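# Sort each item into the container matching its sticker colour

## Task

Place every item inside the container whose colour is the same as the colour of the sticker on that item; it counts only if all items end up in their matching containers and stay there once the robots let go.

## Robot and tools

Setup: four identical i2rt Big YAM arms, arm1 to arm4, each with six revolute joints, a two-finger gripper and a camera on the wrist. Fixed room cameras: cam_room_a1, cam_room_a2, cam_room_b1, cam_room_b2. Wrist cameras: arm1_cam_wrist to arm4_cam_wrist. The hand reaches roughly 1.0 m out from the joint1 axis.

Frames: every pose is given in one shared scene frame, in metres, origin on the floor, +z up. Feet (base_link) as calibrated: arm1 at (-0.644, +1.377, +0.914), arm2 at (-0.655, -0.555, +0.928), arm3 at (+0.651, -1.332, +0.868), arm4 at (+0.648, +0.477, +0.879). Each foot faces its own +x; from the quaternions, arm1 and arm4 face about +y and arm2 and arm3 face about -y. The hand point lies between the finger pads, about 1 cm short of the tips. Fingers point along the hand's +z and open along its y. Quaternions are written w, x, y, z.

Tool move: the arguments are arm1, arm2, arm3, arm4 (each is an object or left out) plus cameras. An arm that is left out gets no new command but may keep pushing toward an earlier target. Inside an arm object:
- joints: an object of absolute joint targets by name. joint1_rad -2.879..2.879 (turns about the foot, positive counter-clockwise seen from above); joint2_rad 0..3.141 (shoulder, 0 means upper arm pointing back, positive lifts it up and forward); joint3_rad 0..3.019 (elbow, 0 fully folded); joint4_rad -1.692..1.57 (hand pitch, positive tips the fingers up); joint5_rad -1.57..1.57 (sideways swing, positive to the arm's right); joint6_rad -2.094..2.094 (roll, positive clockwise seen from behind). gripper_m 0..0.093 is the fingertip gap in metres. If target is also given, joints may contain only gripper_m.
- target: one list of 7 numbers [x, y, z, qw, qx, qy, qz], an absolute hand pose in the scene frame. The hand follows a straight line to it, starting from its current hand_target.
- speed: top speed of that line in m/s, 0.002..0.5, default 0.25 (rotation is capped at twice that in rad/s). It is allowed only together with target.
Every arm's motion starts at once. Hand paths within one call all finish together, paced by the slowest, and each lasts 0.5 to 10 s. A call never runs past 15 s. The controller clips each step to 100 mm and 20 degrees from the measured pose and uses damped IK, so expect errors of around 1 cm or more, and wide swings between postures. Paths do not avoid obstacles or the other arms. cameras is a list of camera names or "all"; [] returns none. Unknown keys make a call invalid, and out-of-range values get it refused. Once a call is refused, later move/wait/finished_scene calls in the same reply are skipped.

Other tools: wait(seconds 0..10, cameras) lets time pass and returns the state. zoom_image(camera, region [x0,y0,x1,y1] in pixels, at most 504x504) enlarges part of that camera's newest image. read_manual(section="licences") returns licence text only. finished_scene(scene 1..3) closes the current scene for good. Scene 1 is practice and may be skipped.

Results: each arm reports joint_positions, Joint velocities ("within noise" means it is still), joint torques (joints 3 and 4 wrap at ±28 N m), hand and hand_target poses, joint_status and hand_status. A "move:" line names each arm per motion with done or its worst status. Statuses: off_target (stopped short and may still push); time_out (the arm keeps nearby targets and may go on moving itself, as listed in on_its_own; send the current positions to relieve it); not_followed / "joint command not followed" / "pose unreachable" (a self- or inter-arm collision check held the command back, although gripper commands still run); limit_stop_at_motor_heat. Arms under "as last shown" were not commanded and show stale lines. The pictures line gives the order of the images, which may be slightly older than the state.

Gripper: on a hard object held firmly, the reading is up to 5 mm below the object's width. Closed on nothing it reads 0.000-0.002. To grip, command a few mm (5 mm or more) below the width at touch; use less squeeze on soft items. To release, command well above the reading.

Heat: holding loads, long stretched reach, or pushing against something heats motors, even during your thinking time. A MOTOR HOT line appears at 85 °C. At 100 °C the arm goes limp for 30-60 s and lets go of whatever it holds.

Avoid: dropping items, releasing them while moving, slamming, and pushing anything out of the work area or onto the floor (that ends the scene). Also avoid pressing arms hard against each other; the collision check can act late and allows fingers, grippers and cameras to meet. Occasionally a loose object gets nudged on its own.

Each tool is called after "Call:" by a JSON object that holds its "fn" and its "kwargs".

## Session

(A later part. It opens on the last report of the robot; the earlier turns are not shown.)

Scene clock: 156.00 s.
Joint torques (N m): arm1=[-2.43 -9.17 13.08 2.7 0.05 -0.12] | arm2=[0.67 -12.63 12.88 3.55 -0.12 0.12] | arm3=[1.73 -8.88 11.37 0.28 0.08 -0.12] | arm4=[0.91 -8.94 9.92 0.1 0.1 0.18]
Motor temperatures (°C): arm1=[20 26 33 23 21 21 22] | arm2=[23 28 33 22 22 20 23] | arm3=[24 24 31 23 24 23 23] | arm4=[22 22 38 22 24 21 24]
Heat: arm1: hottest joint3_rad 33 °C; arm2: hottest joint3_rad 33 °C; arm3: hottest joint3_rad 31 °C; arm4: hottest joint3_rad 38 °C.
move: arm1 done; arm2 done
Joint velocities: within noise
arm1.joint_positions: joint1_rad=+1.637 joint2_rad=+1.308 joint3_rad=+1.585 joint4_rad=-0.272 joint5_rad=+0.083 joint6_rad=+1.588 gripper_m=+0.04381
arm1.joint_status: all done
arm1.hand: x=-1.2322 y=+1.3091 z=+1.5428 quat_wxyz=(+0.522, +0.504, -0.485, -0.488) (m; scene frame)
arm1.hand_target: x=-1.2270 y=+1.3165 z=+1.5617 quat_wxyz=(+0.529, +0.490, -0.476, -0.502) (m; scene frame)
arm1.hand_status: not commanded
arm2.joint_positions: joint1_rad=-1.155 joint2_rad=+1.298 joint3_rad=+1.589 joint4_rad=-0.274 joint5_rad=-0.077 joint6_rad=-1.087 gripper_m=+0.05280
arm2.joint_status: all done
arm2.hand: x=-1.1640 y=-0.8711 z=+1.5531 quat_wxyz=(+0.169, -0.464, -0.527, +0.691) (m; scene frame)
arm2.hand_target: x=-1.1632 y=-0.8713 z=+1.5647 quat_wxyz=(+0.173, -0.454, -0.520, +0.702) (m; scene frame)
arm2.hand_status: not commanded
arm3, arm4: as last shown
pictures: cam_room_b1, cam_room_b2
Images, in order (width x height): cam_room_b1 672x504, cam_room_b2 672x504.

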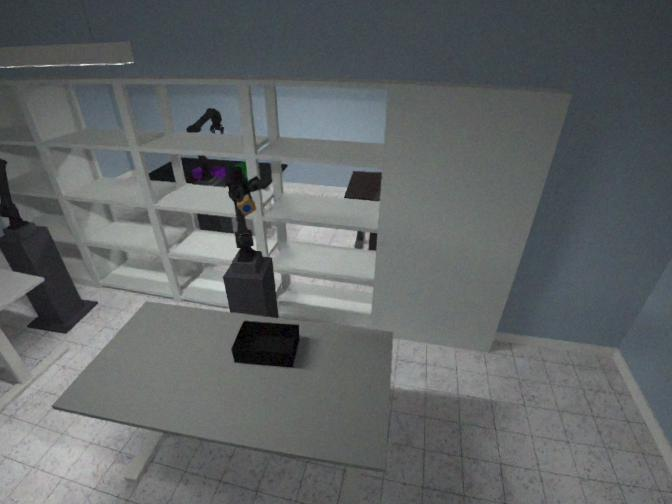

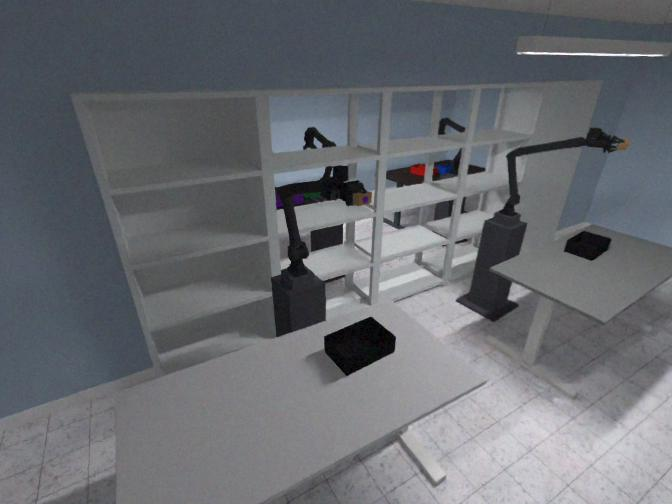

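Call:
{"fn": "move", "kwargs": {"arm1": {"joints":{"joint2_rad":1.1,"joint3_rad":1.4,"joint4_rad":-1.55,"joint5_rad":0,"joint6_rad":0}}, "arm2": {"joints":{"joint2_rad":1.1,"joint3_rad":1.4,"joint4_rad":-1.55,"joint5_rad":0,"joint6_rad":0}}, "cameras": ["arm1_cam_wrist","arm2_cam_wrist"]}}

Call:
{"fn": "move", "kwargs": {"arm1": {"joints":{"joint1_rad":-2.23}}, "arm2": {"joints":{"joint1_rad":0.94}}, "cameras": ["arm1_cam_wrist","arm2_cam_wrist"]}}

Scene clock: 169.33 s.
Joint torques (N m): arm1=[-2.43 -3.31 11.4 0.61 -0.01 -0.01] | arm2=[0.79 -6.95 10.39 0.95 0.13 0.21] | arm3=[1.85 -8.88 11.34 0.25 0.08 -0.11] | arm4=[0.97 -8.59 10.07 0.01 0.08 0.19]
Motor temperatures (°C): arm1=[20 26 34 23 21 21 22] | arm2=[23 28 34 22 22 20 24] | arm3=[24 24 32 23 24 23 23] | arm4=[21 22 38 22 24 21 24]
Heat: arm1: hottest joint3_rad 34 °C; arm2: hottest joint3_rad 34 °C; arm3: hottest joint3_rad 32 °C; arm4: hottest joint3_rad 38 °C.
move: arm1 done; arm2 done
Joint velocities: within noise
arm1.joint_positions: joint1_rad=+1.636 joint2_rad=+1.095 joint3_rad=+1.392 joint4_rad=-1.542 joint5_rad=+0.002 joint6_rad=+0.008 gripper_m=+0.04386
arm1.joint_status: all done
arm1.hand: x=-0.9875 y=+1.3298 z=+1.2964 quat_wxyz=(+0.009, +0.984, +0.062, -0.170) (m; scene frame)
arm1.hand_target: x=-0.9881 y=+1.3332 z=+1.2977 quat_wxyz=(+0.008, +0.984, +0.061, -0.167) (m; scene frame)
arm1.hand_status: not commanded
arm2.joint_positions: joint1_rad=-1.155 joint2_rad=+1.090 joint3_rad=+1.406 joint4_rad=-1.538 joint5_rad=-0.004 joint6_rad=-0.015 gripper_m=+0.05282
arm2.joint_status: all done
arm2.hand: x=-0.9605 y=-0.7362 z=+1.3123 quat_wxyz=(-0.045, -0.948, -0.266, +0.166) (m; scene frame)
arm2.hand_target: x=-0.9601 y=-0.7353 z=+1.3055 quat_wxyz=(-0.041, -0.953, -0.260, +0.153) (m; scene frame)
arm2.hand_status: not commanded
arm3, arm4: as last shown
pictures: arm1_cam_wrist, arm2_cam_wrist
Images, in order (width x height): arm1_cam_wrist 672x504, arm2_cam_wrist 672x504.

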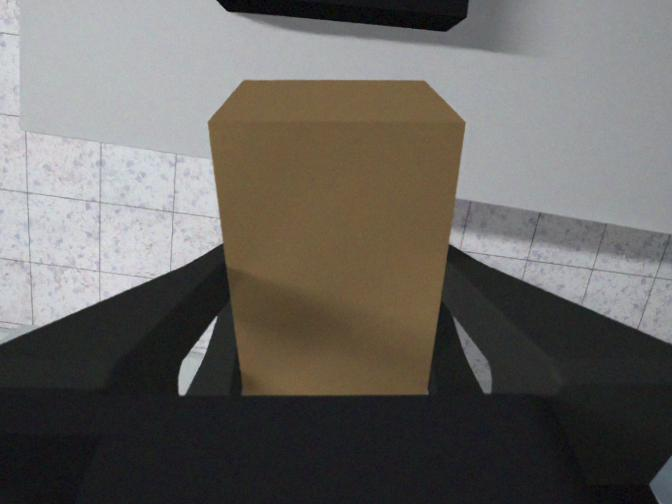

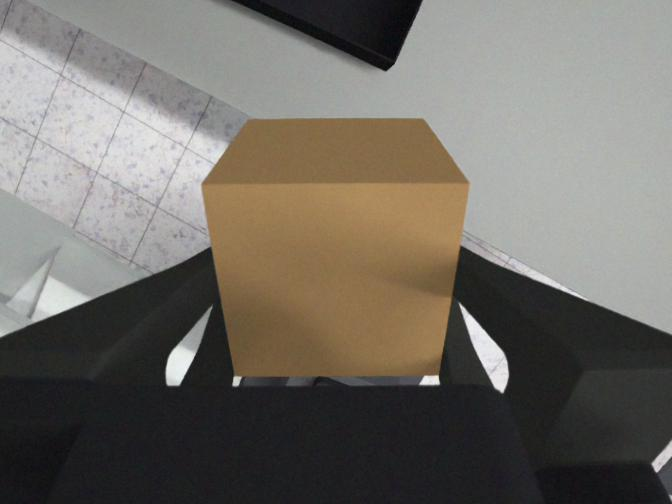

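Scene clock: 172.43 s.
Joint torques (N m): arm1=[-1.26 -5.01 11.59 1.21 -0.01 0.13] | arm2=[0.79 -7.53 10.36 0.92 -0.01 0.19] | arm3=[1.55 -8.76 11.37 0.27 0.08 -0.11] | arm4=[0.91 -8.94 10.03 0.03 0.07 0.15]
Motor temperatures (°C): arm1=[20 26 34 23 22 21 22] | arm2=[23 28 34 22 22 20 24] | arm3=[24 24 32 23 24 23 23] | arm4=[21 22 38 22 24 21 24]
Heat: arm1: hottest joint3_rad 34 °C; arm2: hottest joint3_rad 34 °C; arm3: hottest joint3_rad 32 °C; arm4: hottest joint3_rad 38 °C.
move: arm1 done; arm2 done
Joint velocities: within noise
arm1.joint_positions: joint1_rad=-2.236 joint2_rad=+1.108 joint3_rad=+1.389 joint4_rad=-1.558 joint5_rad=+0.002 joint6_rad=-0.009 gripper_m=+0.04387
arm1.joint_status: all done
arm1.hand: x=-0.3473 y=+1.1780 z=+1.2790 quat_wxyz=(-0.132, -0.287, -0.948, +0.045) (m; scene frame)
arm1.hand_target: x=-0.3449 y=+1.1795 z=+1.2873 quat_wxyz=(-0.145, -0.287, -0.946, +0.047) (m; scene frame)
arm1.hand_status: not commanded
arm2.joint_positions: joint1_rad=+0.940 joint2_rad=+1.095 joint3_rad=+1.406 joint4_rad=-1.538 joint5_rad=+0.000 joint6_rad=-0.013 gripper_m=+0.05280
arm2.joint_status: all done
arm2.hand: x=-0.3467 y=-0.7315 z=+1.3116 quat_wxyz=(-0.165, -0.244, -0.955, +0.043) (m; scene frame)
arm2.hand_target: x=-0.3485 y=-0.7303 z=+1.3066 quat_wxyz=(-0.155, -0.251, -0.955, +0.039) (m; scene frame)
arm2.hand_status: not commanded
arm3, arm4: as last shown
pictures: arm1_cam_wrist, arm2_cam_wrist
Images, in order (width x height): arm1_cam_wrist 672x504, arm2_cam_wrist 672x504.

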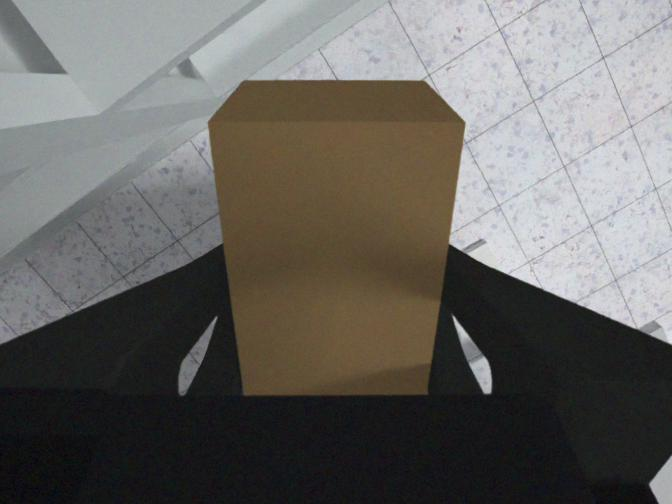

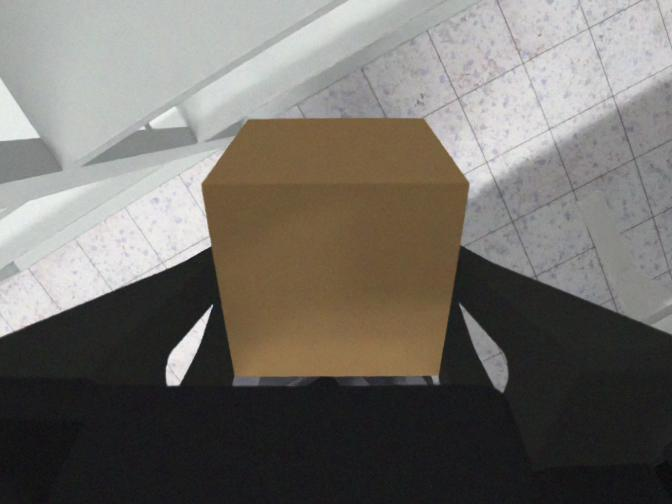

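Call:
{"fn": "move", "kwargs": {"arm1": {"target":[-0.329,1.165,1.11,0.1660,0.2880,0.9418,-0.0508]}, "arm2": {"target":[-0.305,-0.749,1.11,0.16812,0.24658,0.95344,-0.04348]}, "cameras": []}}

Call:
{"fn": "move", "kwargs": {"arm1": {"target":[-0.03,0.965,1.10,0.1660,0.2880,0.9418,-0.0508]}, "arm2": {"target":[-0.02,-0.907,1.10,0.16812,0.24658,0.95344,-0.04348]}, "cameras": ["arm1_cam_wrist","arm2_cam_wrist"]}}

Scene clock: 179.20 s.
Joint torques (N m): arm1=[-1.67 -4.25 11.86 1.62 -0.06 0.07] | arm2=[1.49 -9.47 10.84 2.18 0.15 0.21] | arm3=[1.61 -8.7 11.38 0.23 0.07 -0.11] | arm4=[1.38 -9.23 10.03 -0.01 0.09 0.16]
Motor temperatures (°C): arm1=[20 26 35 23 21 21 22] | arm2=[23 27 34 22 22 20 24] | arm3=[24 24 32 23 24 23 23] | arm4=[21 22 38 22 24 21 24]
Heat: arm1: hottest joint3_rad 35 °C; arm2: hottest joint3_rad 34 °C; arm3: hottest joint3_rad 32 °C; arm4: hottest joint3_rad 38 °C.
move: arm1 done; arm2 done
Joint velocities: within noise
arm1.joint_positions: joint1_rad=-2.236 joint2_rad=+1.105 joint3_rad=+0.917 joint4_rad=-1.044 joint5_rad=-0.006 joint6_rad=-0.008 gripper_m=+0.04387
arm1.joint_status: not commanded
arm1.hand: x=-0.3348 y=+1.1697 z=+1.1050 quat_wxyz=(-0.154, -0.285, -0.945, +0.048) (m; scene frame)
arm1.hand_target: x=-0.3291 y=+1.1651 z=+1.1100 quat_wxyz=(-0.166, -0.288, -0.942, +0.051) (m; scene frame)
arm1.hand_status: done (0.009 m and 1.4 deg from the pose sent, 0.170 m and 4.1 deg at the start)
arm2.joint_positions: joint1_rad=+0.943 joint2_rad=+1.191 joint3_rad=+0.945 joint4_rad=-0.990 joint5_rad=+0.001 joint6_rad=-0.010 gripper_m=+0.05280
arm2.joint_status: not commanded
arm2.hand: x=-0.3103 y=-0.7499 z=+1.1103 quat_wxyz=(-0.161, -0.244, -0.955, +0.042) (m; scene frame)
arm2.hand_target: x=-0.3052 y=-0.7490 z=+1.1100 quat_wxyz=(-0.168, -0.247, -0.953, +0.043) (m; scene frame)
arm2.hand_status: done (0.005 m and 0.9 deg from the pose sent, 0.207 m and 0.4 deg at the start)
arm3, arm4: as last shown
pictures: none
No camera images: "cameras" was empty.

Scene clock: 181.40 s.
Joint torques (N m): arm1=[-1.38 -18.61 17.21 0.61 0 0.09] | arm2=[1.38 -21.36 16.77 0.88 0.11 0.18] | arm3=[1.85 -8.82 11.37 0.24 0.07 -0.11] | arm4=[0.67 -9.41 10.06 0.21 0.09 0.17]
Motor temperatures (°C): arm1=[20 26 35 23 21 21 22] | arm2=[23 27 34 22 22 20 24] | arm3=[24 24 32 23 24 23 23] | arm4=[21 22 38 22 24 21 24]
Heat: arm1: hottest joint3_rad 35 °C; arm2: hottest joint3_rad 34 °C; arm3: hottest joint3_rad 32 °C; arm4: hottest joint3_rad 38 °C.
move: arm1 off_target; arm2 off_target
Joint velocities: within noise
arm1.joint_positions: joint1_rad=-2.236 joint2_rad=+2.074 joint3_rad=+2.005 joint4_rad=-1.192 joint5_rad=-0.006 joint6_rad=-0.006 gripper_m=+0.04387
arm1.joint_status: not commanded
arm1.hand: x=-0.0453 y=+0.9728 z=+1.0728 quat_wxyz=(-0.141, -0.287, -0.947, +0.044) (m; scene frame)
arm1.hand_target: x=-0.0315 y=+0.9661 z=+1.1002 quat_wxyz=(-0.167, -0.288, -0.942, +0.051) (m; scene frame)
arm1.hand_status: off_target (0.032 m and 3.1 deg from the pose sent, 0.367 m and 1.4 deg at the start)
arm2.joint_positions: joint1_rad=+0.943 joint2_rad=+2.034 joint3_rad=+1.913 joint4_rad=-1.129 joint5_rad=+0.001 joint6_rad=-0.010 gripper_m=+0.05280
arm2.joint_status: not commanded
arm2.hand: x=-0.0374 y=-0.9025 z=+1.0876 quat_wxyz=(-0.155, -0.245, -0.956, +0.040) (m; scene frame)
arm2.hand_target: x=-0.0212 y=-0.9064 z=+1.0999 quat_wxyz=(-0.169, -0.247, -0.953, +0.043) (m; scene frame)
arm2.hand_status: off_target (0.022 m and 1.6 deg from the pose sent, 0.330 m and 0.8 deg at the start)
arm3, arm4: as last shown
pictures: arm1_cam_wrist, arm2_cam_wrist
Images, in order (width x height): arm1_cam_wrist 672x504, arm2_cam_wrist 672x504.

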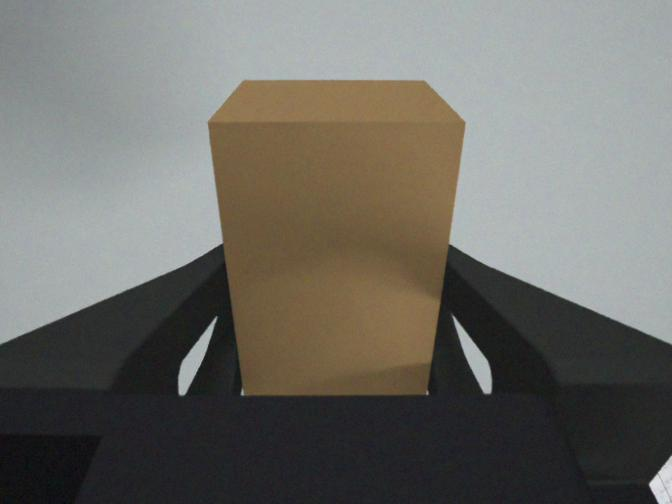

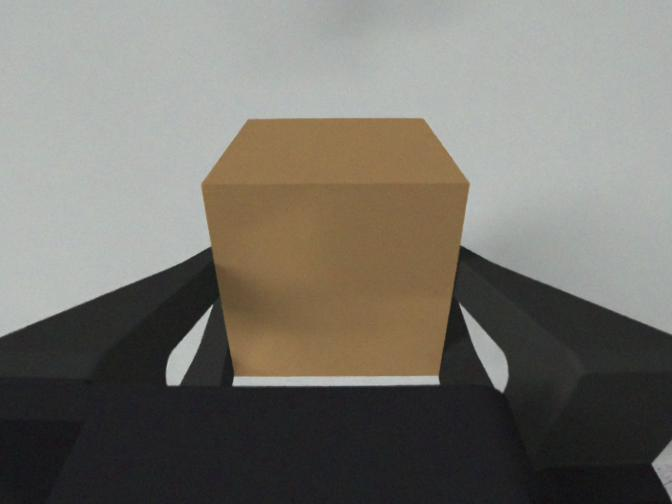

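Call:
{"fn": "move", "kwargs": {"arm1": {"target":[-0.03,0.965,1.04,0.1660,0.2880,0.9418,-0.0508],"speed":0.1}, "arm2": {"target":[-0.02,-0.907,1.042,0.16812,0.24658,0.95344,-0.04348],"speed":0.1}, "cameras": []}}

Call:
{"fn": "move", "kwargs": {"arm1": {"target":[-0.03,0.965,1.02,0.1660,0.2880,0.9418,-0.0508],"speed":0.06}, "arm2": {"target":[-0.02,-0.907,1.022,0.16812,0.24658,0.95344,-0.04348],"speed":0.06}, "cameras": ["arm1_cam_wrist","arm2_cam_wrist"]}}

Scene clock: 188.27 s.
Joint torques (N m): arm1=[-1.55 -18.84 11.55 1.58 0.06 0.13] | arm2=[1.32 -21.83 10.61 2.24 0.12 0.18] | arm3=[1.73 -8.82 11.37 0.27 0.07 -0.11] | arm4=[0.79 -9.35 9.94 0.14 0.12 0.2]
Motor temperatures (°C): arm1=[20 27 36 23 21 21 22] | arm2=[23 27 35 22 22 20 24] | arm3=[24 24 32 23 24 23 23] | arm4=[21 22 38 22 24 21 24]
Heat: arm1: hottest joint3_rad 36 °C; arm2: hottest joint3_rad 35 °C; arm3: hottest joint3_rad 32 °C; arm4: hottest joint3_rad 38 °C.
move: arm1 done; arm2 off_target
Joint velocities: within noise
arm1.joint_positions: joint1_rad=-2.236 joint2_rad=+2.095 joint3_rad=+1.948 joint4_rad=-1.076 joint5_rad=-0.006 joint6_rad=-0.006 gripper_m=+0.04387
arm1.joint_status: not commanded
arm1.hand: x=-0.0359 y=+0.9662 z=+1.0407 quat_wxyz=(-0.159, -0.286, -0.944, +0.049) (m; scene frame)
arm1.hand_target: x=-0.0300 y=+0.9652 z=+1.0401 quat_wxyz=(-0.166, -0.288, -0.942, +0.051) (m; scene frame)
arm1.hand_status: done (0.006 m and 0.9 deg from the pose sent, 0.037 m and 3.0 deg at the start)
arm2.joint_positions: joint1_rad=+0.943 joint2_rad=+2.061 joint3_rad=+1.881 joint4_rad=-1.028 joint5_rad=+0.001 joint6_rad=-0.010 gripper_m=+0.05280
arm2.joint_status: not commanded
arm2.hand: x=-0.0247 y=-0.9095 z=+1.0625 quat_wxyz=(-0.175, -0.244, -0.953, +0.045) (m; scene frame)
arm2.hand_target: x=-0.0207 y=-0.9068 z=+1.0423 quat_wxyz=(-0.168, -0.247, -0.953, +0.043) (m; scene frame)
arm2.hand_status: off_target (0.021 m and 0.9 deg from the pose sent, 0.049 m and 1.6 deg at the start)
arm3, arm4: as last shown
arm3.hand_target: x=+1.0032 y=-1.3440 z=+1.2464 quat_wxyz=(-0.160, -0.023, -0.987, +0.011) (m; scene frame)
pictures: none
No camera images: "cameras" was empty.

Scene clock: 189.23 s.
Joint torques (N m): arm1=[-1.44 -18.02 11.32 1.57 0 0.11] | arm2=[1.32 -21.19 10.26 2.22 0.13 0.18] | arm3=[1.73 -8.82 11.36 0.21 0.07 -0.12] | arm4=[1.03 -8.76 9.85 0.27 0.1 0.18]
Motor temperatures (°C): arm1=[20 27 36 23 21 21 22] | arm2=[23 27 35 22 22 20 24] | arm3=[24 24 32 23 24 23 23] | arm4=[21 22 38 22 24 21 24]
Heat: arm1: hottest joint3_rad 36 °C; arm2: hottest joint3_rad 35 °C; arm3: hottest joint3_rad 32 °C; arm4: hottest joint3_rad 38 °C.
move: arm1 done; arm2 off_target
Joint velocities: within noise
arm1.joint_positions: joint1_rad=-2.236 joint2_rad=+2.099 joint3_rad=+1.916 joint4_rad=-1.030 joint5_rad=-0.006 joint6_rad=-0.006 gripper_m=+0.04387
arm1.joint_status: not commanded
arm1.hand: x=-0.0351 y=+0.9656 z=+1.0272 quat_wxyz=(-0.163, -0.286, -0.943, +0.051) (m; scene frame)
arm1.hand_target: x=-0.0301 y=+0.9652 z=+1.0200 quat_wxyz=(-0.166, -0.288, -0.942, +0.051) (m; scene frame)
arm1.hand_status: done (0.009 m and 0.4 deg from the pose sent, 0.022 m and 0.9 deg at the start)
arm2.joint_positions: joint1_rad=+0.943 joint2_rad=+2.068 joint3_rad=+1.852 joint4_rad=-0.982 joint5_rad=+0.001 joint6_rad=-0.010 gripper_m=+0.05280
arm2.joint_status: not commanded
arm2.hand: x=-0.0232 y=-0.9104 z=+1.0485 quat_wxyz=(-0.180, -0.244, -0.952, +0.047) (m; scene frame)
arm2.hand_target: x=-0.0209 y=-0.9067 z=+1.0225 quat_wxyz=(-0.168, -0.247, -0.953, +0.044) (m; scene frame)
arm2.hand_status: off_target (0.027 m and 1.4 deg from the pose sent, 0.041 m and 0.9 deg at the start)
arm3, arm4: as last shown
pictures: arm1_cam_wrist, arm2_cam_wrist
Images, in order (width x height): arm1_cam_wrist 672x504, arm2_cam_wrist 672x504.

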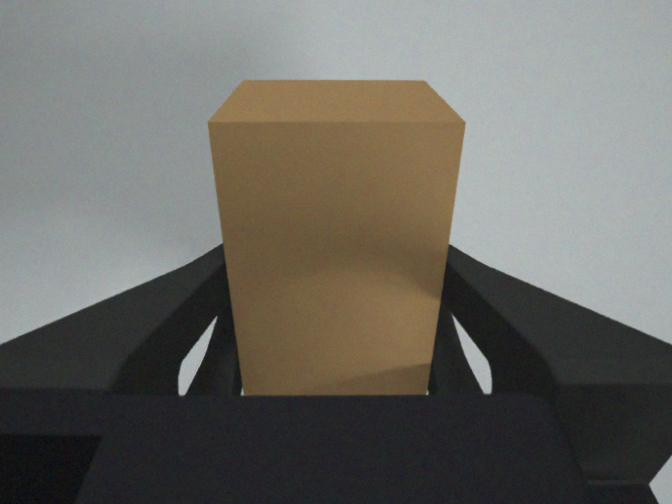

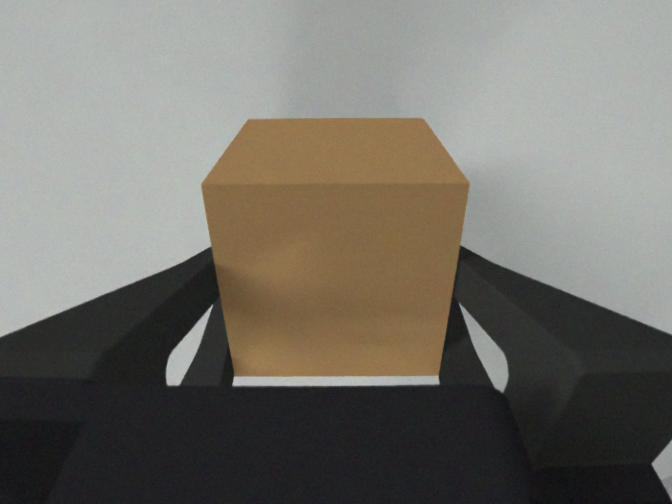

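Call:
{"fn": "move", "kwargs": {"arm1": {"target":[-0.03,0.965,1.008,0.1660,0.2880,0.9418,-0.0508],"speed":0.06}, "arm2": {"target":[-0.02,-0.907,1.007,0.16812,0.24658,0.95344,-0.04348],"speed":0.06}, "cameras": []}}

Call:
{"fn": "move", "kwargs": {"arm1": {"target":[-0.03,0.965,1.0,0.1660,0.2880,0.9418,-0.0508],"speed":0.06}, "arm2": {"target":[-0.02,-0.907,0.998,0.16812,0.24658,0.95344,-0.04348],"speed":0.06}, "cameras": ["arm1_cam_wrist","arm2_cam_wrist"]}}

Scene clock: 197.27 s.
Joint torques (N m): arm1=[-1.26 -17.67 11.18 1.59 0.02 0.12] | arm2=[1.44 -21.3 10.13 2.21 0.12 0.18] | arm3=[1.61 -8.82 11.38 0.23 0.07 -0.11] | arm4=[0.97 -9 10.04 0.08 0.08 0.16]
Motor temperatures (°C): arm1=[20 26 36 23 21 21 22] | arm2=[23 27 35 22 22 20 24] | arm3=[24 24 32 23 24 23 23] | arm4=[21 22 38 22 24 21 24]
Heat: arm1: hottest joint3_rad 36 °C; arm2: hottest joint3_rad 35 °C; arm3: hottest joint3_rad 32 °C; arm4: hottest joint3_rad 38 °C.
move: arm1 done; arm2 off_target
Joint velocities: within noise
arm1.joint_positions: joint1_rad=-2.236 joint2_rad=+2.107 joint3_rad=+1.898 joint4_rad=-1.004 joint5_rad=-0.006 joint6_rad=-0.005 gripper_m=+0.04387
arm1.joint_status: not commanded
arm1.hand: x=-0.0351 y=+0.9654 z=+1.0149 quat_wxyz=(-0.163, -0.286, -0.943, +0.051) (m; scene frame)
arm1.hand_target: x=-0.0301 y=+0.9652 z=+1.0080 quat_wxyz=(-0.166, -0.288, -0.942, +0.051) (m; scene frame)
arm1.hand_status: done (0.009 m and 0.4 deg from the pose sent, 0.020 m and 0.4 deg at the start)
arm2.joint_positions: joint1_rad=+0.943 joint2_rad=+2.077 joint3_rad=+1.831 joint4_rad=-0.947 joint5_rad=+0.001 joint6_rad=-0.010 gripper_m=+0.05280
arm2.joint_status: not commanded
arm2.hand: x=-0.0223 y=-0.9108 z=+1.0350 quat_wxyz=(-0.181, -0.244, -0.952, +0.047) (m; scene frame)
arm2.hand_target: x=-0.0210 y=-0.9066 z=+1.0075 quat_wxyz=(-0.168, -0.247, -0.953, +0.044) (m; scene frame)
arm2.hand_status: off_target (0.028 m and 1.6 deg from the pose sent, 0.042 m and 1.4 deg at the start)
arm3.joint_positions: joint1_rad=+1.636 joint2_rad=+1.113 joint3_rad=+1.373 joint4_rad=-1.542 joint5_rad=-0.001 joint6_rad=+0.006 gripper_m=+0.08806
arm3.joint_status: not commanded
arm3.hand: x=+1.0044 y=-1.3467 z=+1.2312 quat_wxyz=(-0.145, -0.030, -0.989, +0.010) (m; scene frame)
arm3.hand_target: x=+1.0032 y=-1.3440 z=+1.2464 quat_wxyz=(-0.160, -0.023, -0.987, +0.011) (m; scene frame)
arm3.hand_status: not commanded
arm4.joint_positions: joint1_rad=-1.632 joint2_rad=+1.113 joint3_rad=+1.381 joint4_rad=-1.539 joint5_rad=+0.000 joint6_rad=-0.013 gripper_m=+0.08811
arm4.joint_status: not commanded
arm4.hand: x=+1.0060 y=+0.4763 z=+1.2436 quat_wxyz=(-0.147, +0.004, -0.989, +0.003) (m; scene frame)
arm4.hand_target: x=+1.0027 y=+0.4768 z=+1.2560 quat_wxyz=(-0.158, -0.002, -0.988, +0.002) (m; scene frame)
arm4.hand_status: not commanded
pictures: none
No camera images: "cameras" was empty.

Scene clock: 198.23 s.
Joint torques (N m): arm1=[-1.38 -17.49 10.55 1.68 0.03 0.08] | arm2=[1.32 -20.6 9.39 2.3 0.13 0.18] | arm3=[1.61 -8.82 11.36 0.24 0.07 -0.11] | arm4=[0.85 -9.05 9.94 0.05 0.08 0.18]
Motor temperatures (°C): arm1=[20 26 36 23 21 21 22] | arm2=[23 27 35 22 22 20 24] | arm3=[24 24 32 23 24 23 23] | arm4=[21 22 38 22 24 21 24]
Heat: arm1: hottest joint3_rad 36 °C; arm2: hottest joint3_rad 35 °C; arm3: hottest joint3_rad 32 °C; arm4: hottest joint3_rad 38 °C.
move: arm1 off_target; arm2 off_target
Joint velocities: within noise
arm1.joint_positions: joint1_rad=-2.236 joint2_rad=+2.107 joint3_rad=+1.892 joint4_rad=-0.986 joint5_rad=-0.006 joint6_rad=-0.005 gripper_m=+0.04387
arm1.joint_status: not commanded
arm1.hand: x=-0.0331 y=+0.9641 z=+1.0140 quat_wxyz=(-0.169, -0.286, -0.942, +0.052) (m; scene frame)
arm1.hand_target: x=-0.0302 y=+0.9653 z=+1.0000 quat_wxyz=(-0.166, -0.288, -0.942, +0.051) (m; scene frame)
arm1.hand_status: off_target (0.014 m and 0.4 deg from the pose sent, 0.016 m and 0.4 deg at the start)
arm2.joint_positions: joint1_rad=+0.943 joint2_rad=+2.077 joint3_rad=+1.826 joint4_rad=-0.931 joint5_rad=+0.001 joint6_rad=-0.010 gripper_m=+0.05280
arm2.joint_status: not commanded
arm2.hand: x=-0.0202 y=-0.9120 z=+1.0346 quat_wxyz=(-0.187, -0.243, -0.950, +0.049) (m; scene frame)
arm2.hand_target: x=-0.0214 y=-0.9065 z=+0.9990 quat_wxyz=(-0.168, -0.247, -0.953, +0.044) (m; scene frame)
arm2.hand_status: off_target (0.037 m and 2.3 deg from the pose sent, 0.037 m and 1.6 deg at the start)
arm3, arm4: as last shown
pictures: arm1_cam_wrist, arm2_cam_wrist
Images, in order (width x height): arm1_cam_wrist 672x504, arm2_cam_wrist 672x504.

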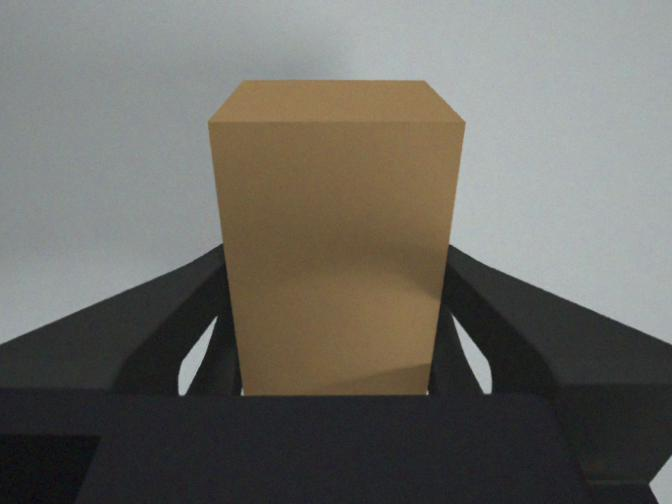

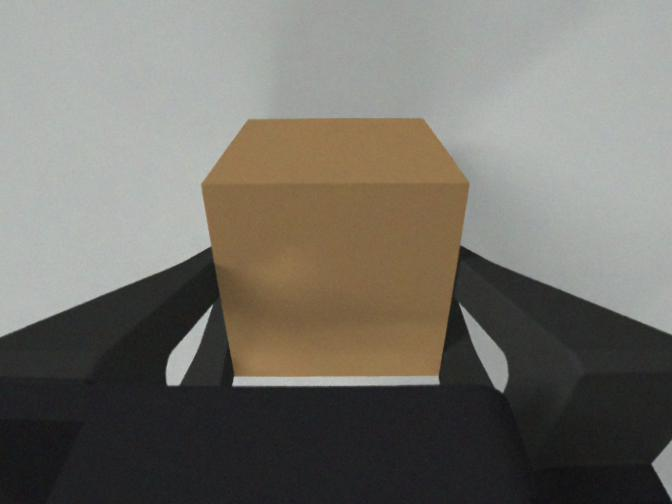

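Call:
{"fn": "move", "kwargs": {"arm1": {"target":[-0.03,0.965,1.004,0.1660,0.2880,0.9418,-0.0508],"speed":0.06,"joints":{"gripper_m":0.0468}}, "arm2": {"target":[-0.02,-0.907,1.003,0.16812,0.24658,0.95344,-0.04348],"speed":0.06,"joints":{"gripper_m":0.0558}}, "cameras": ["arm1_cam_wrist","arm2_cam_wrist"]}}

Call:
{"fn": "move", "kwargs": {"arm1": {"joints":{"gripper_m":0.075}}, "arm2": {"joints":{"gripper_m":0.080}}, "cameras": ["arm1_cam_wrist","arm2_cam_wrist"]}}

Scene clock: 206.07 s.
Joint torques (N m): arm1=[-1.44 -18.26 11.32 1.21 0.06 0.09] | arm2=[1.26 -20.84 10.62 1.73 0.11 0.18] | arm3=[1.67 -9 11.36 0.24 0.08 -0.11] | arm4=[1.44 -8.82 9.91 0.09 0.09 0.14]
Motor temperatures (°C): arm1=[20 27 35 23 21 21 22] | arm2=[23 27 34 22 22 20 24] | arm3=[24 24 32 23 24 23 23] | arm4=[21 22 39 22 24 21 24]
Heat: arm1: hottest joint3_rad 35 °C; arm2: hottest joint3_rad 34 °C; arm3: hottest joint3_rad 32 °C; arm4: hottest joint3_rad 39 °C.
move: arm1 done; arm2 off_target
Joint velocities: within noise
arm1.joint_positions: joint1_rad=-2.236 joint2_rad=+2.107 joint3_rad=+1.889 joint4_rad=-0.985 joint5_rad=-0.006 joint6_rad=-0.005 gripper_m=+0.04676
arm1.joint_status: all done
arm1.hand: x=-0.0338 y=+0.9645 z=+1.0125 quat_wxyz=(-0.168, -0.286, -0.942, +0.052) (m; scene frame)
arm1.hand_target: x=-0.0301 y=+0.9652 z=+1.0040 quat_wxyz=(-0.166, -0.288, -0.942, +0.051) (m; scene frame)
arm1.hand_status: done (0.009 m and 0.3 deg from the pose sent, 0.011 m and 0.4 deg at the start)
arm2.joint_positions: joint1_rad=+0.943 joint2_rad=+2.078 joint3_rad=+1.819 joint4_rad=-0.927 joint5_rad=+0.002 joint6_rad=-0.010 gripper_m=+0.05574
arm2.joint_status: all done
arm2.hand: x=-0.0216 y=-0.9112 z=+1.0310 quat_wxyz=(-0.185, -0.243, -0.951, +0.048) (m; scene frame)
arm2.hand_target: x=-0.0210 y=-0.9067 z=+1.0034 quat_wxyz=(-0.168, -0.247, -0.953, +0.044) (m; scene frame)
arm2.hand_status: off_target (0.028 m and 2.1 deg from the pose sent, 0.032 m and 2.3 deg at the start)
arm3, arm4: as last shown
pictures: arm1_cam_wrist, arm2_cam_wrist
Images, in order (width x height): arm1_cam_wrist 672x504, arm2_cam_wrist 672x504.

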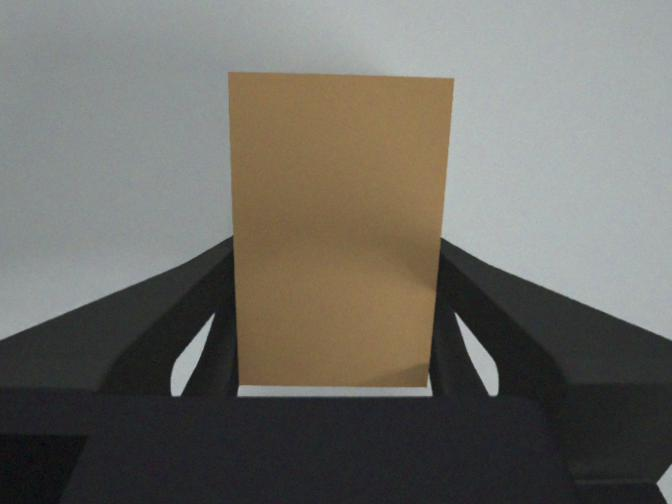

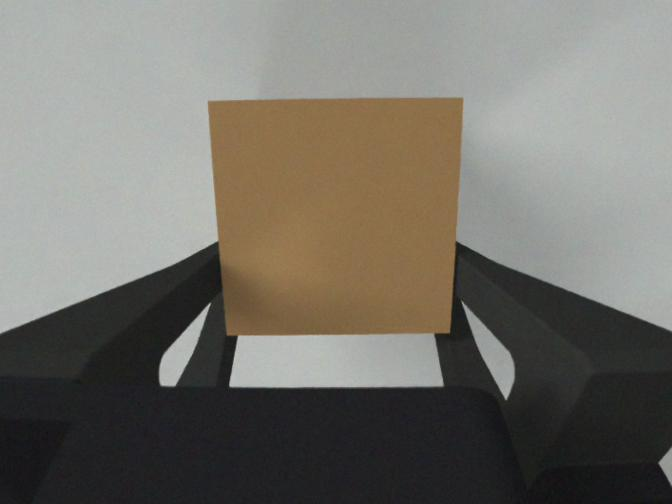

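Scene clock: 206.60 s.
Joint torques (N m): arm1=[-1.08 -18.14 11.41 1.28 -0.02 0.07] | arm2=[1.32 -20.84 10.65 1.73 0.11 0.18] | arm3=[1.73 -8.82 11.36 0.23 0.07 -0.11] | arm4=[0.85 -8.94 10.02 0.06 0.07 0.17]
Motor temperatures (°C): arm1=[20 27 35 23 21 21 22] | arm2=[23 27 34 22 22 20 24] | arm3=[24 24 32 23 24 23 23] | arm4=[21 22 39 22 24 21 24]
Heat: arm1: hottest joint3_rad 35 °C; arm2: hottest joint3_rad 34 °C; arm3: hottest joint3_rad 32 °C; arm4: hottest joint3_rad 39 °C.
move: arm1 done; arm2 done
Joint velocities: within noise
arm1.joint_positions: joint1_rad=-2.236 joint2_rad=+2.107 joint3_rad=+1.889 joint4_rad=-0.985 joint5_rad=-0.006 joint6_rad=-0.005 gripper_m=+0.07494
arm1.joint_status: all done
arm1.hand: x=-0.0338 y=+0.9645 z=+1.0125 quat_wxyz=(-0.168, -0.286, -0.942, +0.052) (m; scene frame)
arm1.hand_target: x=-0.0301 y=+0.9652 z=+1.0040 quat_wxyz=(-0.166, -0.288, -0.942, +0.051) (m; scene frame)
arm1.hand_status: not commanded
arm2.joint_positions: joint1_rad=+0.943 joint2_rad=+2.078 joint3_rad=+1.819 joint4_rad=-0.927 joint5_rad=+0.002 joint6_rad=-0.010 gripper_m=+0.07990
arm2.joint_status: all done
arm2.hand: x=-0.0216 y=-0.9112 z=+1.0310 quat_wxyz=(-0.185, -0.243, -0.951, +0.048) (m; scene frame)
arm2.hand_target: x=-0.0210 y=-0.9067 z=+1.0034 quat_wxyz=(-0.168, -0.247, -0.953, +0.044) (m; scene frame)
arm2.hand_status: not commanded
arm3, arm4: as last shown
pictures: arm1_cam_wrist, arm2_cam_wrist
Images, in order (width x height): arm1_cam_wrist 672x504, arm2_cam_wrist 672x504.

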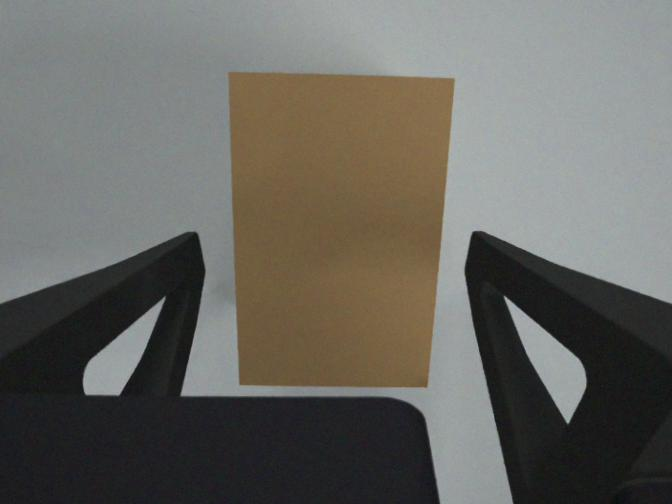

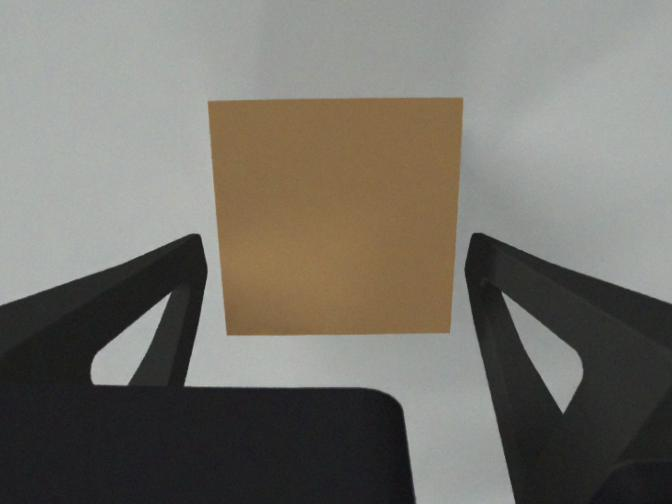

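Call:
{"fn": "move", "kwargs": {"arm1": {"target":[-0.10,1.010,1.10,0.1660,0.2880,0.9418,-0.0508]}, "arm2": {"target":[-0.09,-0.867,1.11,0.16812,0.24658,0.95344,-0.04348]}, "arm3": {"joints":{"joint1_rad":-2.01,"gripper_m":0.088}}, "arm4": {"joints":{"joint1_rad":0.93,"gripper_m":0.088}}, "cameras": ["arm1_cam_wrist","arm2_cam_wrist"]}}

Call:
{"fn": "move", "kwargs": {"arm1": {"target":[-0.329,1.165,1.14,0.1660,0.2880,0.9418,-0.0508],"speed":0.35}, "arm2": {"target":[-0.305,-0.749,1.14,0.16812,0.24658,0.95344,-0.04348],"speed":0.35}, "cameras": []}}

Scene clock: 216.57 s.
Joint torques (N m): arm1=[-2.37 -14.45 11.33 0.61 -0.01 0.04] | arm2=[1.44 -18.26 10.19 1.01 0.15 0.2] | arm3=[0.85 -7.65 11.33 0.79 -0.05 0.02] | arm4=[1.14 -8.82 10.03 0.13 0.09 0.17]
Motor temperatures (°C): arm1=[20 27 36 23 21 21 22] | arm2=[23 28 34 22 22 20 24] | arm3=[24 24 32 23 24 23 23] | arm4=[21 22 39 22 24 21 24]
Heat: arm1: hottest joint3_rad 36 °C; arm2: hottest joint3_rad 34 °C; arm3: hottest joint3_rad 32 °C; arm4: hottest joint3_rad 39 °C.
move: arm1 done; arm2 off_target; arm3 done; arm4 done
Joint velocities: within noise
arm1.joint_positions: joint1_rad=-2.236 joint2_rad=+1.829 joint3_rad=+1.699 joint4_rad=-1.061 joint5_rad=-0.006 joint6_rad=-0.002 gripper_m=+0.07494
arm1.joint_status: not commanded
arm1.hand: x=-0.0993 y=+1.0097 z=+1.1061 quat_wxyz=(-0.174, -0.287, -0.941, +0.054) (m; scene frame)
arm1.hand_target: x=-0.1000 y=+1.0101 z=+1.1000 quat_wxyz=(-0.166, -0.288, -0.942, +0.051) (m; scene frame)
arm1.hand_status: done (0.006 m and 1.0 deg from the pose sent, 0.119 m and 0.3 deg at the start)
arm2.joint_positions: joint1_rad=+0.943 joint2_rad=+1.806 joint3_rad=+1.670 joint4_rad=-1.036 joint5_rad=+0.002 joint6_rad=-0.010 gripper_m=+0.07990
arm2.joint_status: not commanded
arm2.hand: x=-0.0887 y=-0.8741 z=+1.1328 quat_wxyz=(-0.192, -0.243, -0.949, +0.050) (m; scene frame)
arm2.hand_target: x=-0.0904 y=-0.8670 z=+1.1105 quat_wxyz=(-0.168, -0.247, -0.953, +0.044) (m; scene frame)
arm2.hand_status: off_target (0.024 m and 2.9 deg from the pose sent, 0.113 m and 2.1 deg at the start)
arm3.joint_positions: joint1_rad=-2.003 joint2_rad=+1.100 joint3_rad=+1.373 joint4_rad=-1.556 joint5_rad=+0.002 joint6_rad=-0.007 gripper_m=+0.08806
arm3.joint_status: all done
arm3.hand: x=+0.3547 y=-1.1432 z=+1.2310 quat_wxyz=(+0.034, -0.953, +0.268, +0.136) (m; scene frame)
arm3.hand_target: x=+0.3517 y=-1.1385 z=+1.2428 quat_wxyz=(+0.038, -0.949, +0.274, +0.151) (m; scene frame)
arm3.hand_status: not commanded
arm4.joint_positions: joint1_rad=+0.931 joint2_rad=+1.113 joint3_rad=+1.381 joint4_rad=-1.539 joint5_rad=-0.001 joint6_rad=-0.011 gripper_m=+0.08812
arm4.joint_status: all done
arm4.hand: x=+0.3523 y=+0.6753 z=+1.2460 quat_wxyz=(-0.041, +0.948, -0.279, -0.144) (m; scene frame)
arm4.hand_target: x=+0.3555 y=+0.6738 z=+1.2584 quat_wxyz=(-0.044, +0.945, -0.285, -0.155) (m; scene frame)
arm4.hand_status: not commanded
pictures: arm1_cam_wrist, arm2_cam_wrist
Images, in order (width x height): arm1_cam_wrist 672x504, arm2_cam_wrist 672x504.

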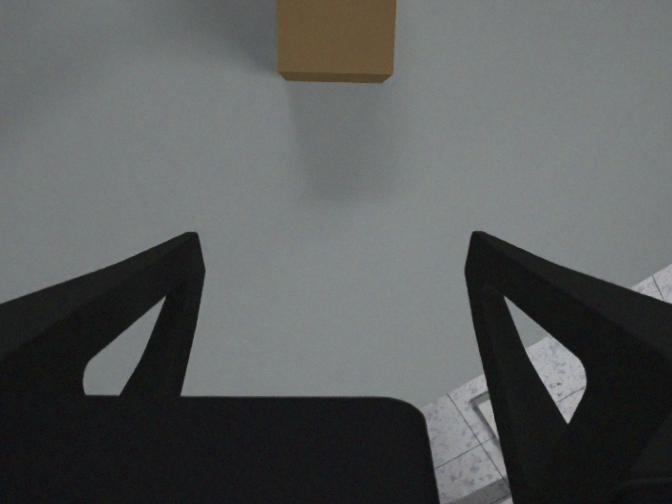

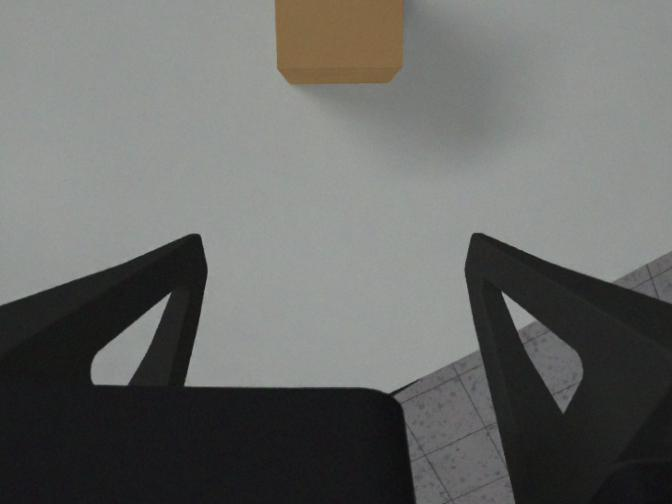

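Scene clock: 218.00 s.
Joint torques (N m): arm1=[-1.9 -3.66 11.51 0.66 -0.05 0.02] | arm2=[1.49 -9.41 10.29 1.06 0.14 0.22] | arm3=[0.79 -7.53 11.34 0.81 -0.04 0.01] | arm4=[0.97 -8.59 9.99 0.1 0.12 0.14]
Motor temperatures (°C): arm1=[20 27 36 23 21 21 22] | arm2=[23 28 34 22 22 20 24] | arm3=[24 24 32 23 24 23 23] | arm4=[21 22 39 22 24 21 24]
Heat: arm1: hottest joint3_rad 36 °C; arm2: hottest joint3_rad 34 °C; arm3: hottest joint3_rad 32 °C; arm4: hottest joint3_rad 39 °C.
move: arm1 done; arm2 done
Joint velocities: within noise
arm1.joint_positions: joint1_rad=-2.236 joint2_rad=+1.089 joint3_rad=+0.993 joint4_rad=-1.103 joint5_rad=-0.006 joint6_rad=-0.002 gripper_m=+0.07494
arm1.joint_status: not commanded
arm1.hand: x=-0.3286 y=+1.1658 z=+1.1406 quat_wxyz=(-0.170, -0.287, -0.941, +0.053) (m; scene frame)
arm1.hand_target: x=-0.3290 y=+1.1650 z=+1.1400 quat_wxyz=(-0.166, -0.288, -0.942, +0.051) (m; scene frame)
arm1.hand_status: done (0.001 m and 0.5 deg from the pose sent, 0.279 m and 1.0 deg at the start)
arm2.joint_positions: joint1_rad=+0.944 joint2_rad=+1.172 joint3_rad=+1.022 joint4_rad=-1.045 joint5_rad=+0.002 joint6_rad=-0.010 gripper_m=+0.07990
arm2.joint_status: not commanded
arm2.hand: x=-0.3021 y=-0.7546 z=+1.1482 quat_wxyz=(-0.181, -0.244, -0.952, +0.047) (m; scene frame)
arm2.hand_target: x=-0.3051 y=-0.7491 z=+1.1402 quat_wxyz=(-0.168, -0.247, -0.953, +0.044) (m; scene frame)
arm2.hand_status: done (0.010 m and 1.6 deg from the pose sent, 0.250 m and 2.9 deg at the start)
arm3, arm4: as last shown
pictures: none
No camera images: "cameras" was empty.

Call:
{"fn": "move", "kwargs": {"arm1": {"joints":{"joint2_rad":0.8,"joint3_rad":0.8,"joint4_rad":-1.1}}, "arm2": {"joints":{"joint2_rad":0.8,"joint3_rad":0.8,"joint4_rad":-1.1}}, "arm3": {"target":[0.269,-1.0935,1.14,0.08852,-0.90767,0.24321,0.33037]}, "arm4": {"target":[0.284,0.7415,1.14,0.1000,-0.8986,0.2747,0.3271]}, "cameras": ["arm3_cam_wrist","arm4_cam_wrist"]}}

Call:
{"fn": "move", "kwargs": {"arm3": {"target":[0.035,-0.944,1.12,0.06699,-0.93301,0.25,0.25]}, "arm4": {"target":[0.014,0.935,1.12,0.0757,-0.92372,0.28241,0.24751]}, "cameras": ["arm3_cam_wrist","arm4_cam_wrist"]}}

Scene clock: 233.20 s.
Joint torques (N m): arm1=[-2.49 0.03 12.19 1.14 -0.05 -0.02] | arm2=[1.61 -3.14 10.91 1.39 0.15 0.21] | arm3=[1.2 -7.77 9.63 1.99 -0.09 -0.14] | arm4=[0.26 -7.36 9.66 1.59 -0.06 -0.06]
Motor temperatures (°C): arm1=[20 26 35 23 21 21 22] | arm2=[23 27 34 22 22 20 23] | arm3=[24 24 32 23 24 23 23] | arm4=[21 22 39 22 24 21 24]
Heat: arm1: hottest joint3_rad 35 °C; arm2: hottest joint3_rad 34 °C; arm3: hottest joint3_rad 32 °C; arm4: hottest joint3_rad 39 °C.
move: arm1 done; arm2 done; arm3 done; arm4 done
Joint velocities: within noise
arm1.joint_positions: joint1_rad=-2.236 joint2_rad=+0.792 joint3_rad=+0.792 joint4_rad=-1.103 joint5_rad=-0.006 joint6_rad=-0.002 gripper_m=+0.07494
arm1.joint_status: all done
arm1.hand: x=-0.3941 y=+1.2103 z=+1.1381 quat_wxyz=(-0.215, -0.284, -0.932, +0.066) (m; scene frame)
arm1.hand_target: x=-0.3918 y=+1.2080 z=+1.1401 quat_wxyz=(-0.216, -0.284, -0.932, +0.067) (m; scene frame)
arm1.hand_status: not commanded
arm2.joint_positions: joint1_rad=+0.944 joint2_rad=+0.790 joint3_rad=+0.808 joint4_rad=-1.092 joint5_rad=+0.002 joint6_rad=-0.010 gripper_m=+0.07990
arm2.joint_status: all done
arm2.hand: x=-0.3920 y=-0.7044 z=+1.1660 quat_wxyz=(-0.238, -0.241, -0.939, +0.062) (m; scene frame)
arm2.hand_target: x=-0.3927 y=-0.7013 z=+1.1585 quat_wxyz=(-0.226, -0.244, -0.941, +0.058) (m; scene frame)
arm2.hand_status: not commanded
arm3.joint_positions: joint1_rad=-2.003 joint2_rad=+1.086 joint3_rad=+1.004 joint4_rad=-0.790 joint5_rad=-0.008 joint6_rad=-0.023 gripper_m=+0.08806
arm3.joint_status: not commanded
arm3.hand: x=+0.2721 y=-1.0954 z=+1.1416 quat_wxyz=(+0.087, -0.908, +0.247, +0.327) (m; scene frame)
arm3.hand_target: x=+0.2691 y=-1.0935 z=+1.1400 quat_wxyz=(+0.089, -0.908, +0.243, +0.330) (m; scene frame)
arm3.hand_status: done (0.004 m and 0.6 deg from the pose sent, 0.134 m and 24.0 deg at the start)
arm4.joint_positions: joint1_rad=+0.890 joint2_rad=+1.097 joint3_rad=+0.970 joint4_rad=-0.759 joint5_rad=-0.016 joint6_rad=-0.019 gripper_m=+0.08812
arm4.joint_status: not commanded
arm4.hand: x=+0.2877 y=+0.7358 z=+1.1393 quat_wxyz=(-0.097, +0.899, -0.279, -0.322) (m; scene frame)
arm4.hand_target: x=+0.2842 y=+0.7415 z=+1.1400 quat_wxyz=(-0.100, +0.899, -0.275, -0.327) (m; scene frame)
arm4.hand_status: done (0.007 m and 0.8 deg from the pose sent, 0.142 m and 22.8 deg at the start)
pictures: arm3_cam_wrist, arm4_cam_wrist
Images, in order (width x height): arm3_cam_wrist 672x504, arm4_cam_wrist 672x504.

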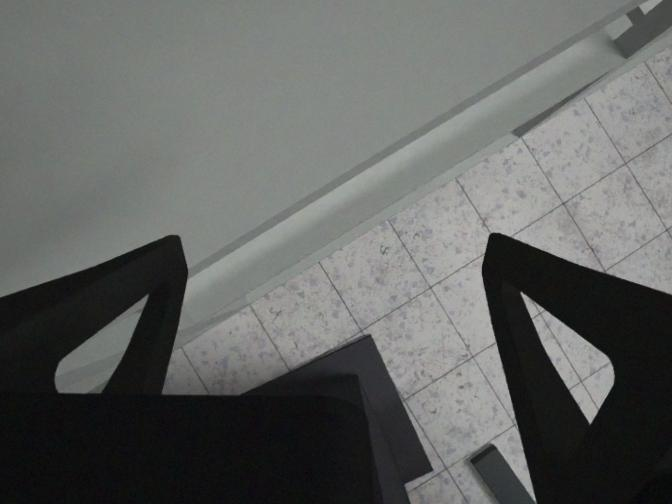

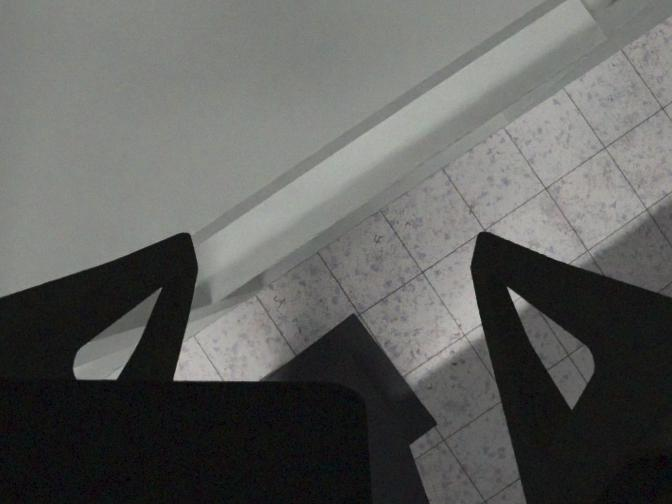

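Scene clock: 235.43 s.
Joint torques (N m): arm1=[-1.85 0.15 11.95 1.37 -0.04 0.04] | arm2=[1.55 -3.19 10.91 1.42 0.14 0.21] | arm3=[0.91 -21.77 14.41 0.59 0.03 -0.12] | arm4=[0.85 -23.88 13.15 0.23 0.17 -0.06]
Motor temperatures (°C): arm1=[20 26 35 23 21 21 22] | arm2=[23 27 34 22 22 20 23] | arm3=[24 24 32 23 24 23 23] | arm4=[21 23 39 22 24 21 24]
Heat: arm1: hottest joint3_rad 35 °C; arm2: hottest joint3_rad 34 °C; arm3: hottest joint3_rad 32 °C; arm4: hottest joint3_rad 39 °C.
move: arm3 off_target; arm4 off_target
Joint velocities: within noise
arm1, arm2: as last shown
arm3.joint_positions: joint1_rad=-2.003 joint2_rad=+1.918 joint3_rad=+1.893 joint4_rad=-1.053 joint5_rad=-0.008 joint6_rad=-0.029 gripper_m=+0.08806
arm3.joint_status: not commanded
arm3.hand: x=+0.0436 y=-0.9549 z=+1.0988 quat_wxyz=(+0.060, -0.938, +0.252, +0.232) (m; scene frame)
arm3.hand_target: x=+0.0361 y=-0.9446 z=+1.1200 quat_wxyz=(+0.067, -0.933, +0.250, +0.250) (m; scene frame)
arm3.hand_status: off_target (0.025 m and 2.2 deg from the pose sent, 0.282 m and 9.6 deg at the start)
arm4.joint_positions: joint1_rad=+0.890 joint2_rad=+2.101 joint3_rad=+2.160 joint4_rad=-1.128 joint5_rad=-0.015 joint6_rad=-0.019 gripper_m=+0.08812
arm4.joint_status: not commanded
arm4.hand: x=+0.0219 y=+0.9275 z=+1.1106 quat_wxyz=(-0.070, +0.925, -0.288, -0.240) (m; scene frame)
arm4.hand_target: x=+0.0147 y=+0.9346 z=+1.1200 quat_wxyz=(-0.076, +0.923, -0.283, -0.248) (m; scene frame)
arm4.hand_status: off_target (0.014 m and 1.3 deg from the pose sent, 0.339 m and 9.3 deg at the start)
pictures: arm3_cam_wrist, arm4_cam_wrist
Images, in order (width x height): arm3_cam_wrist 672x504, arm4_cam_wrist 672x504.

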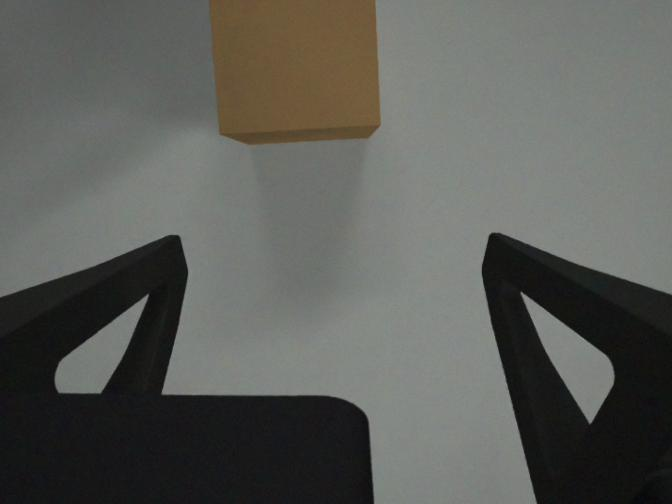

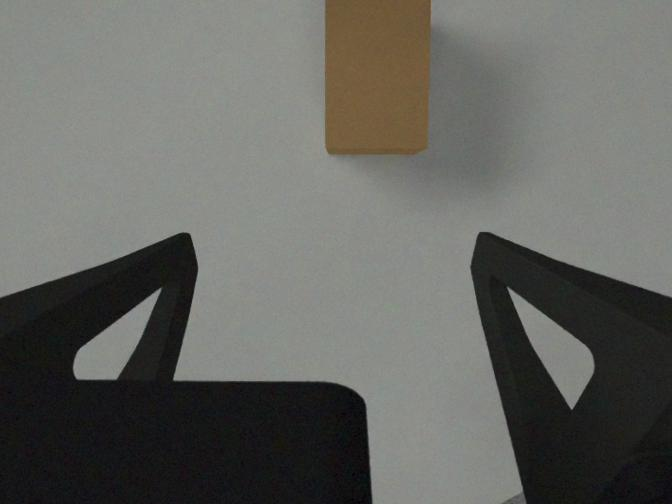

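Call:
{"fn": "move", "kwargs": {"arm3": {"target":[-0.03,-0.925,1.11,0.0604,-0.9392,0.2517,0.2255],"speed":0.15}, "arm4": {"target":[-0.037,0.990,1.11,0.0757,-0.92372,0.28241,0.24751],"speed":0.15}, "cameras": ["arm3_cam_wrist","arm4_cam_wrist"]}}

Scene clock: 271.67 s.
Joint torques (N m): arm1=[-1.96 -0.03 12.18 1.31 -0.07 0.02] | arm2=[1.61 -3.19 10.95 1.42 0.14 0.21] | arm3=[2.49 -25.41 14.22 0.5 0.1 0.02] | arm4=[0.26 -27.99 12.4 0.46 -0.05 -0.08]
Motor temperatures (°C): arm1=[20 25 35 23 21 21 22] | arm2=[23 26 34 22 22 20 23] | arm3=[24 24 34 23 24 23 23] | arm4=[21 24 45 22 24 21 24]
Heat: arm1: hottest joint3_rad 35 °C; arm2: hottest joint3_rad 34 °C; arm3: hottest joint3_rad 34 °C; arm4: hottest joint3_rad 45 °C.
move: arm3 off_target; arm4 done
Joint velocities: within noise
arm1, arm2: as last shown
arm3.joint_positions: joint1_rad=-1.997 joint2_rad=+2.195 joint3_rad=+2.339 joint4_rad=-1.271 joint5_rad=+0.003 joint6_rad=-0.021 gripper_m=+0.08806
arm3.joint_status: not commanded
arm3.hand: x=-0.0165 y=-0.9212 z=+1.0918 quat_wxyz=(+0.057, -0.942, +0.255, +0.208) (m; scene frame)
arm3.hand_target: x=-0.0290 y=-0.9257 z=+1.1099 quat_wxyz=(+0.060, -0.939, +0.252, +0.226) (m; scene frame)
arm3.hand_status: off_target (0.023 m and 2.1 deg from the pose sent, 0.080 m and 0.8 deg at the start)
arm4.joint_positions: joint1_rad=+0.874 joint2_rad=+2.513 joint3_rad=+2.878 joint4_rad=-1.396 joint5_rad=-0.017 joint6_rad=-0.033 gripper_m=+0.08812
arm4.joint_status: not commanded
arm4.hand: x=-0.0353 y=+0.9845 z=+1.1042 quat_wxyz=(-0.078, +0.920, -0.287, -0.256) (m; scene frame)
arm4.hand_target: x=-0.0360 y=+0.9892 z=+1.1097 quat_wxyz=(-0.082, +0.919, -0.281, -0.265) (m; scene frame)
arm4.hand_status: done (0.008 m and 1.2 deg from the pose sent, 0.086 m and 1.3 deg at the start; a joint's target at an end of its range on 21 of 45 steps)
pictures: arm3_cam_wrist, arm4_cam_wrist
Images, in order (width x height): arm3_cam_wrist 672x504, arm4_cam_wrist 672x504.

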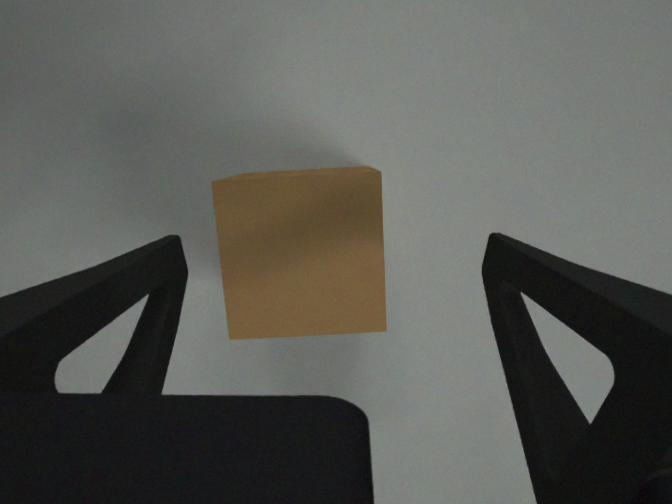

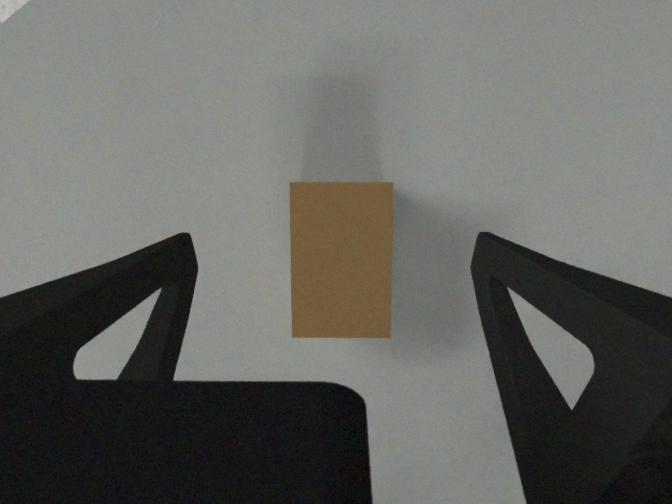

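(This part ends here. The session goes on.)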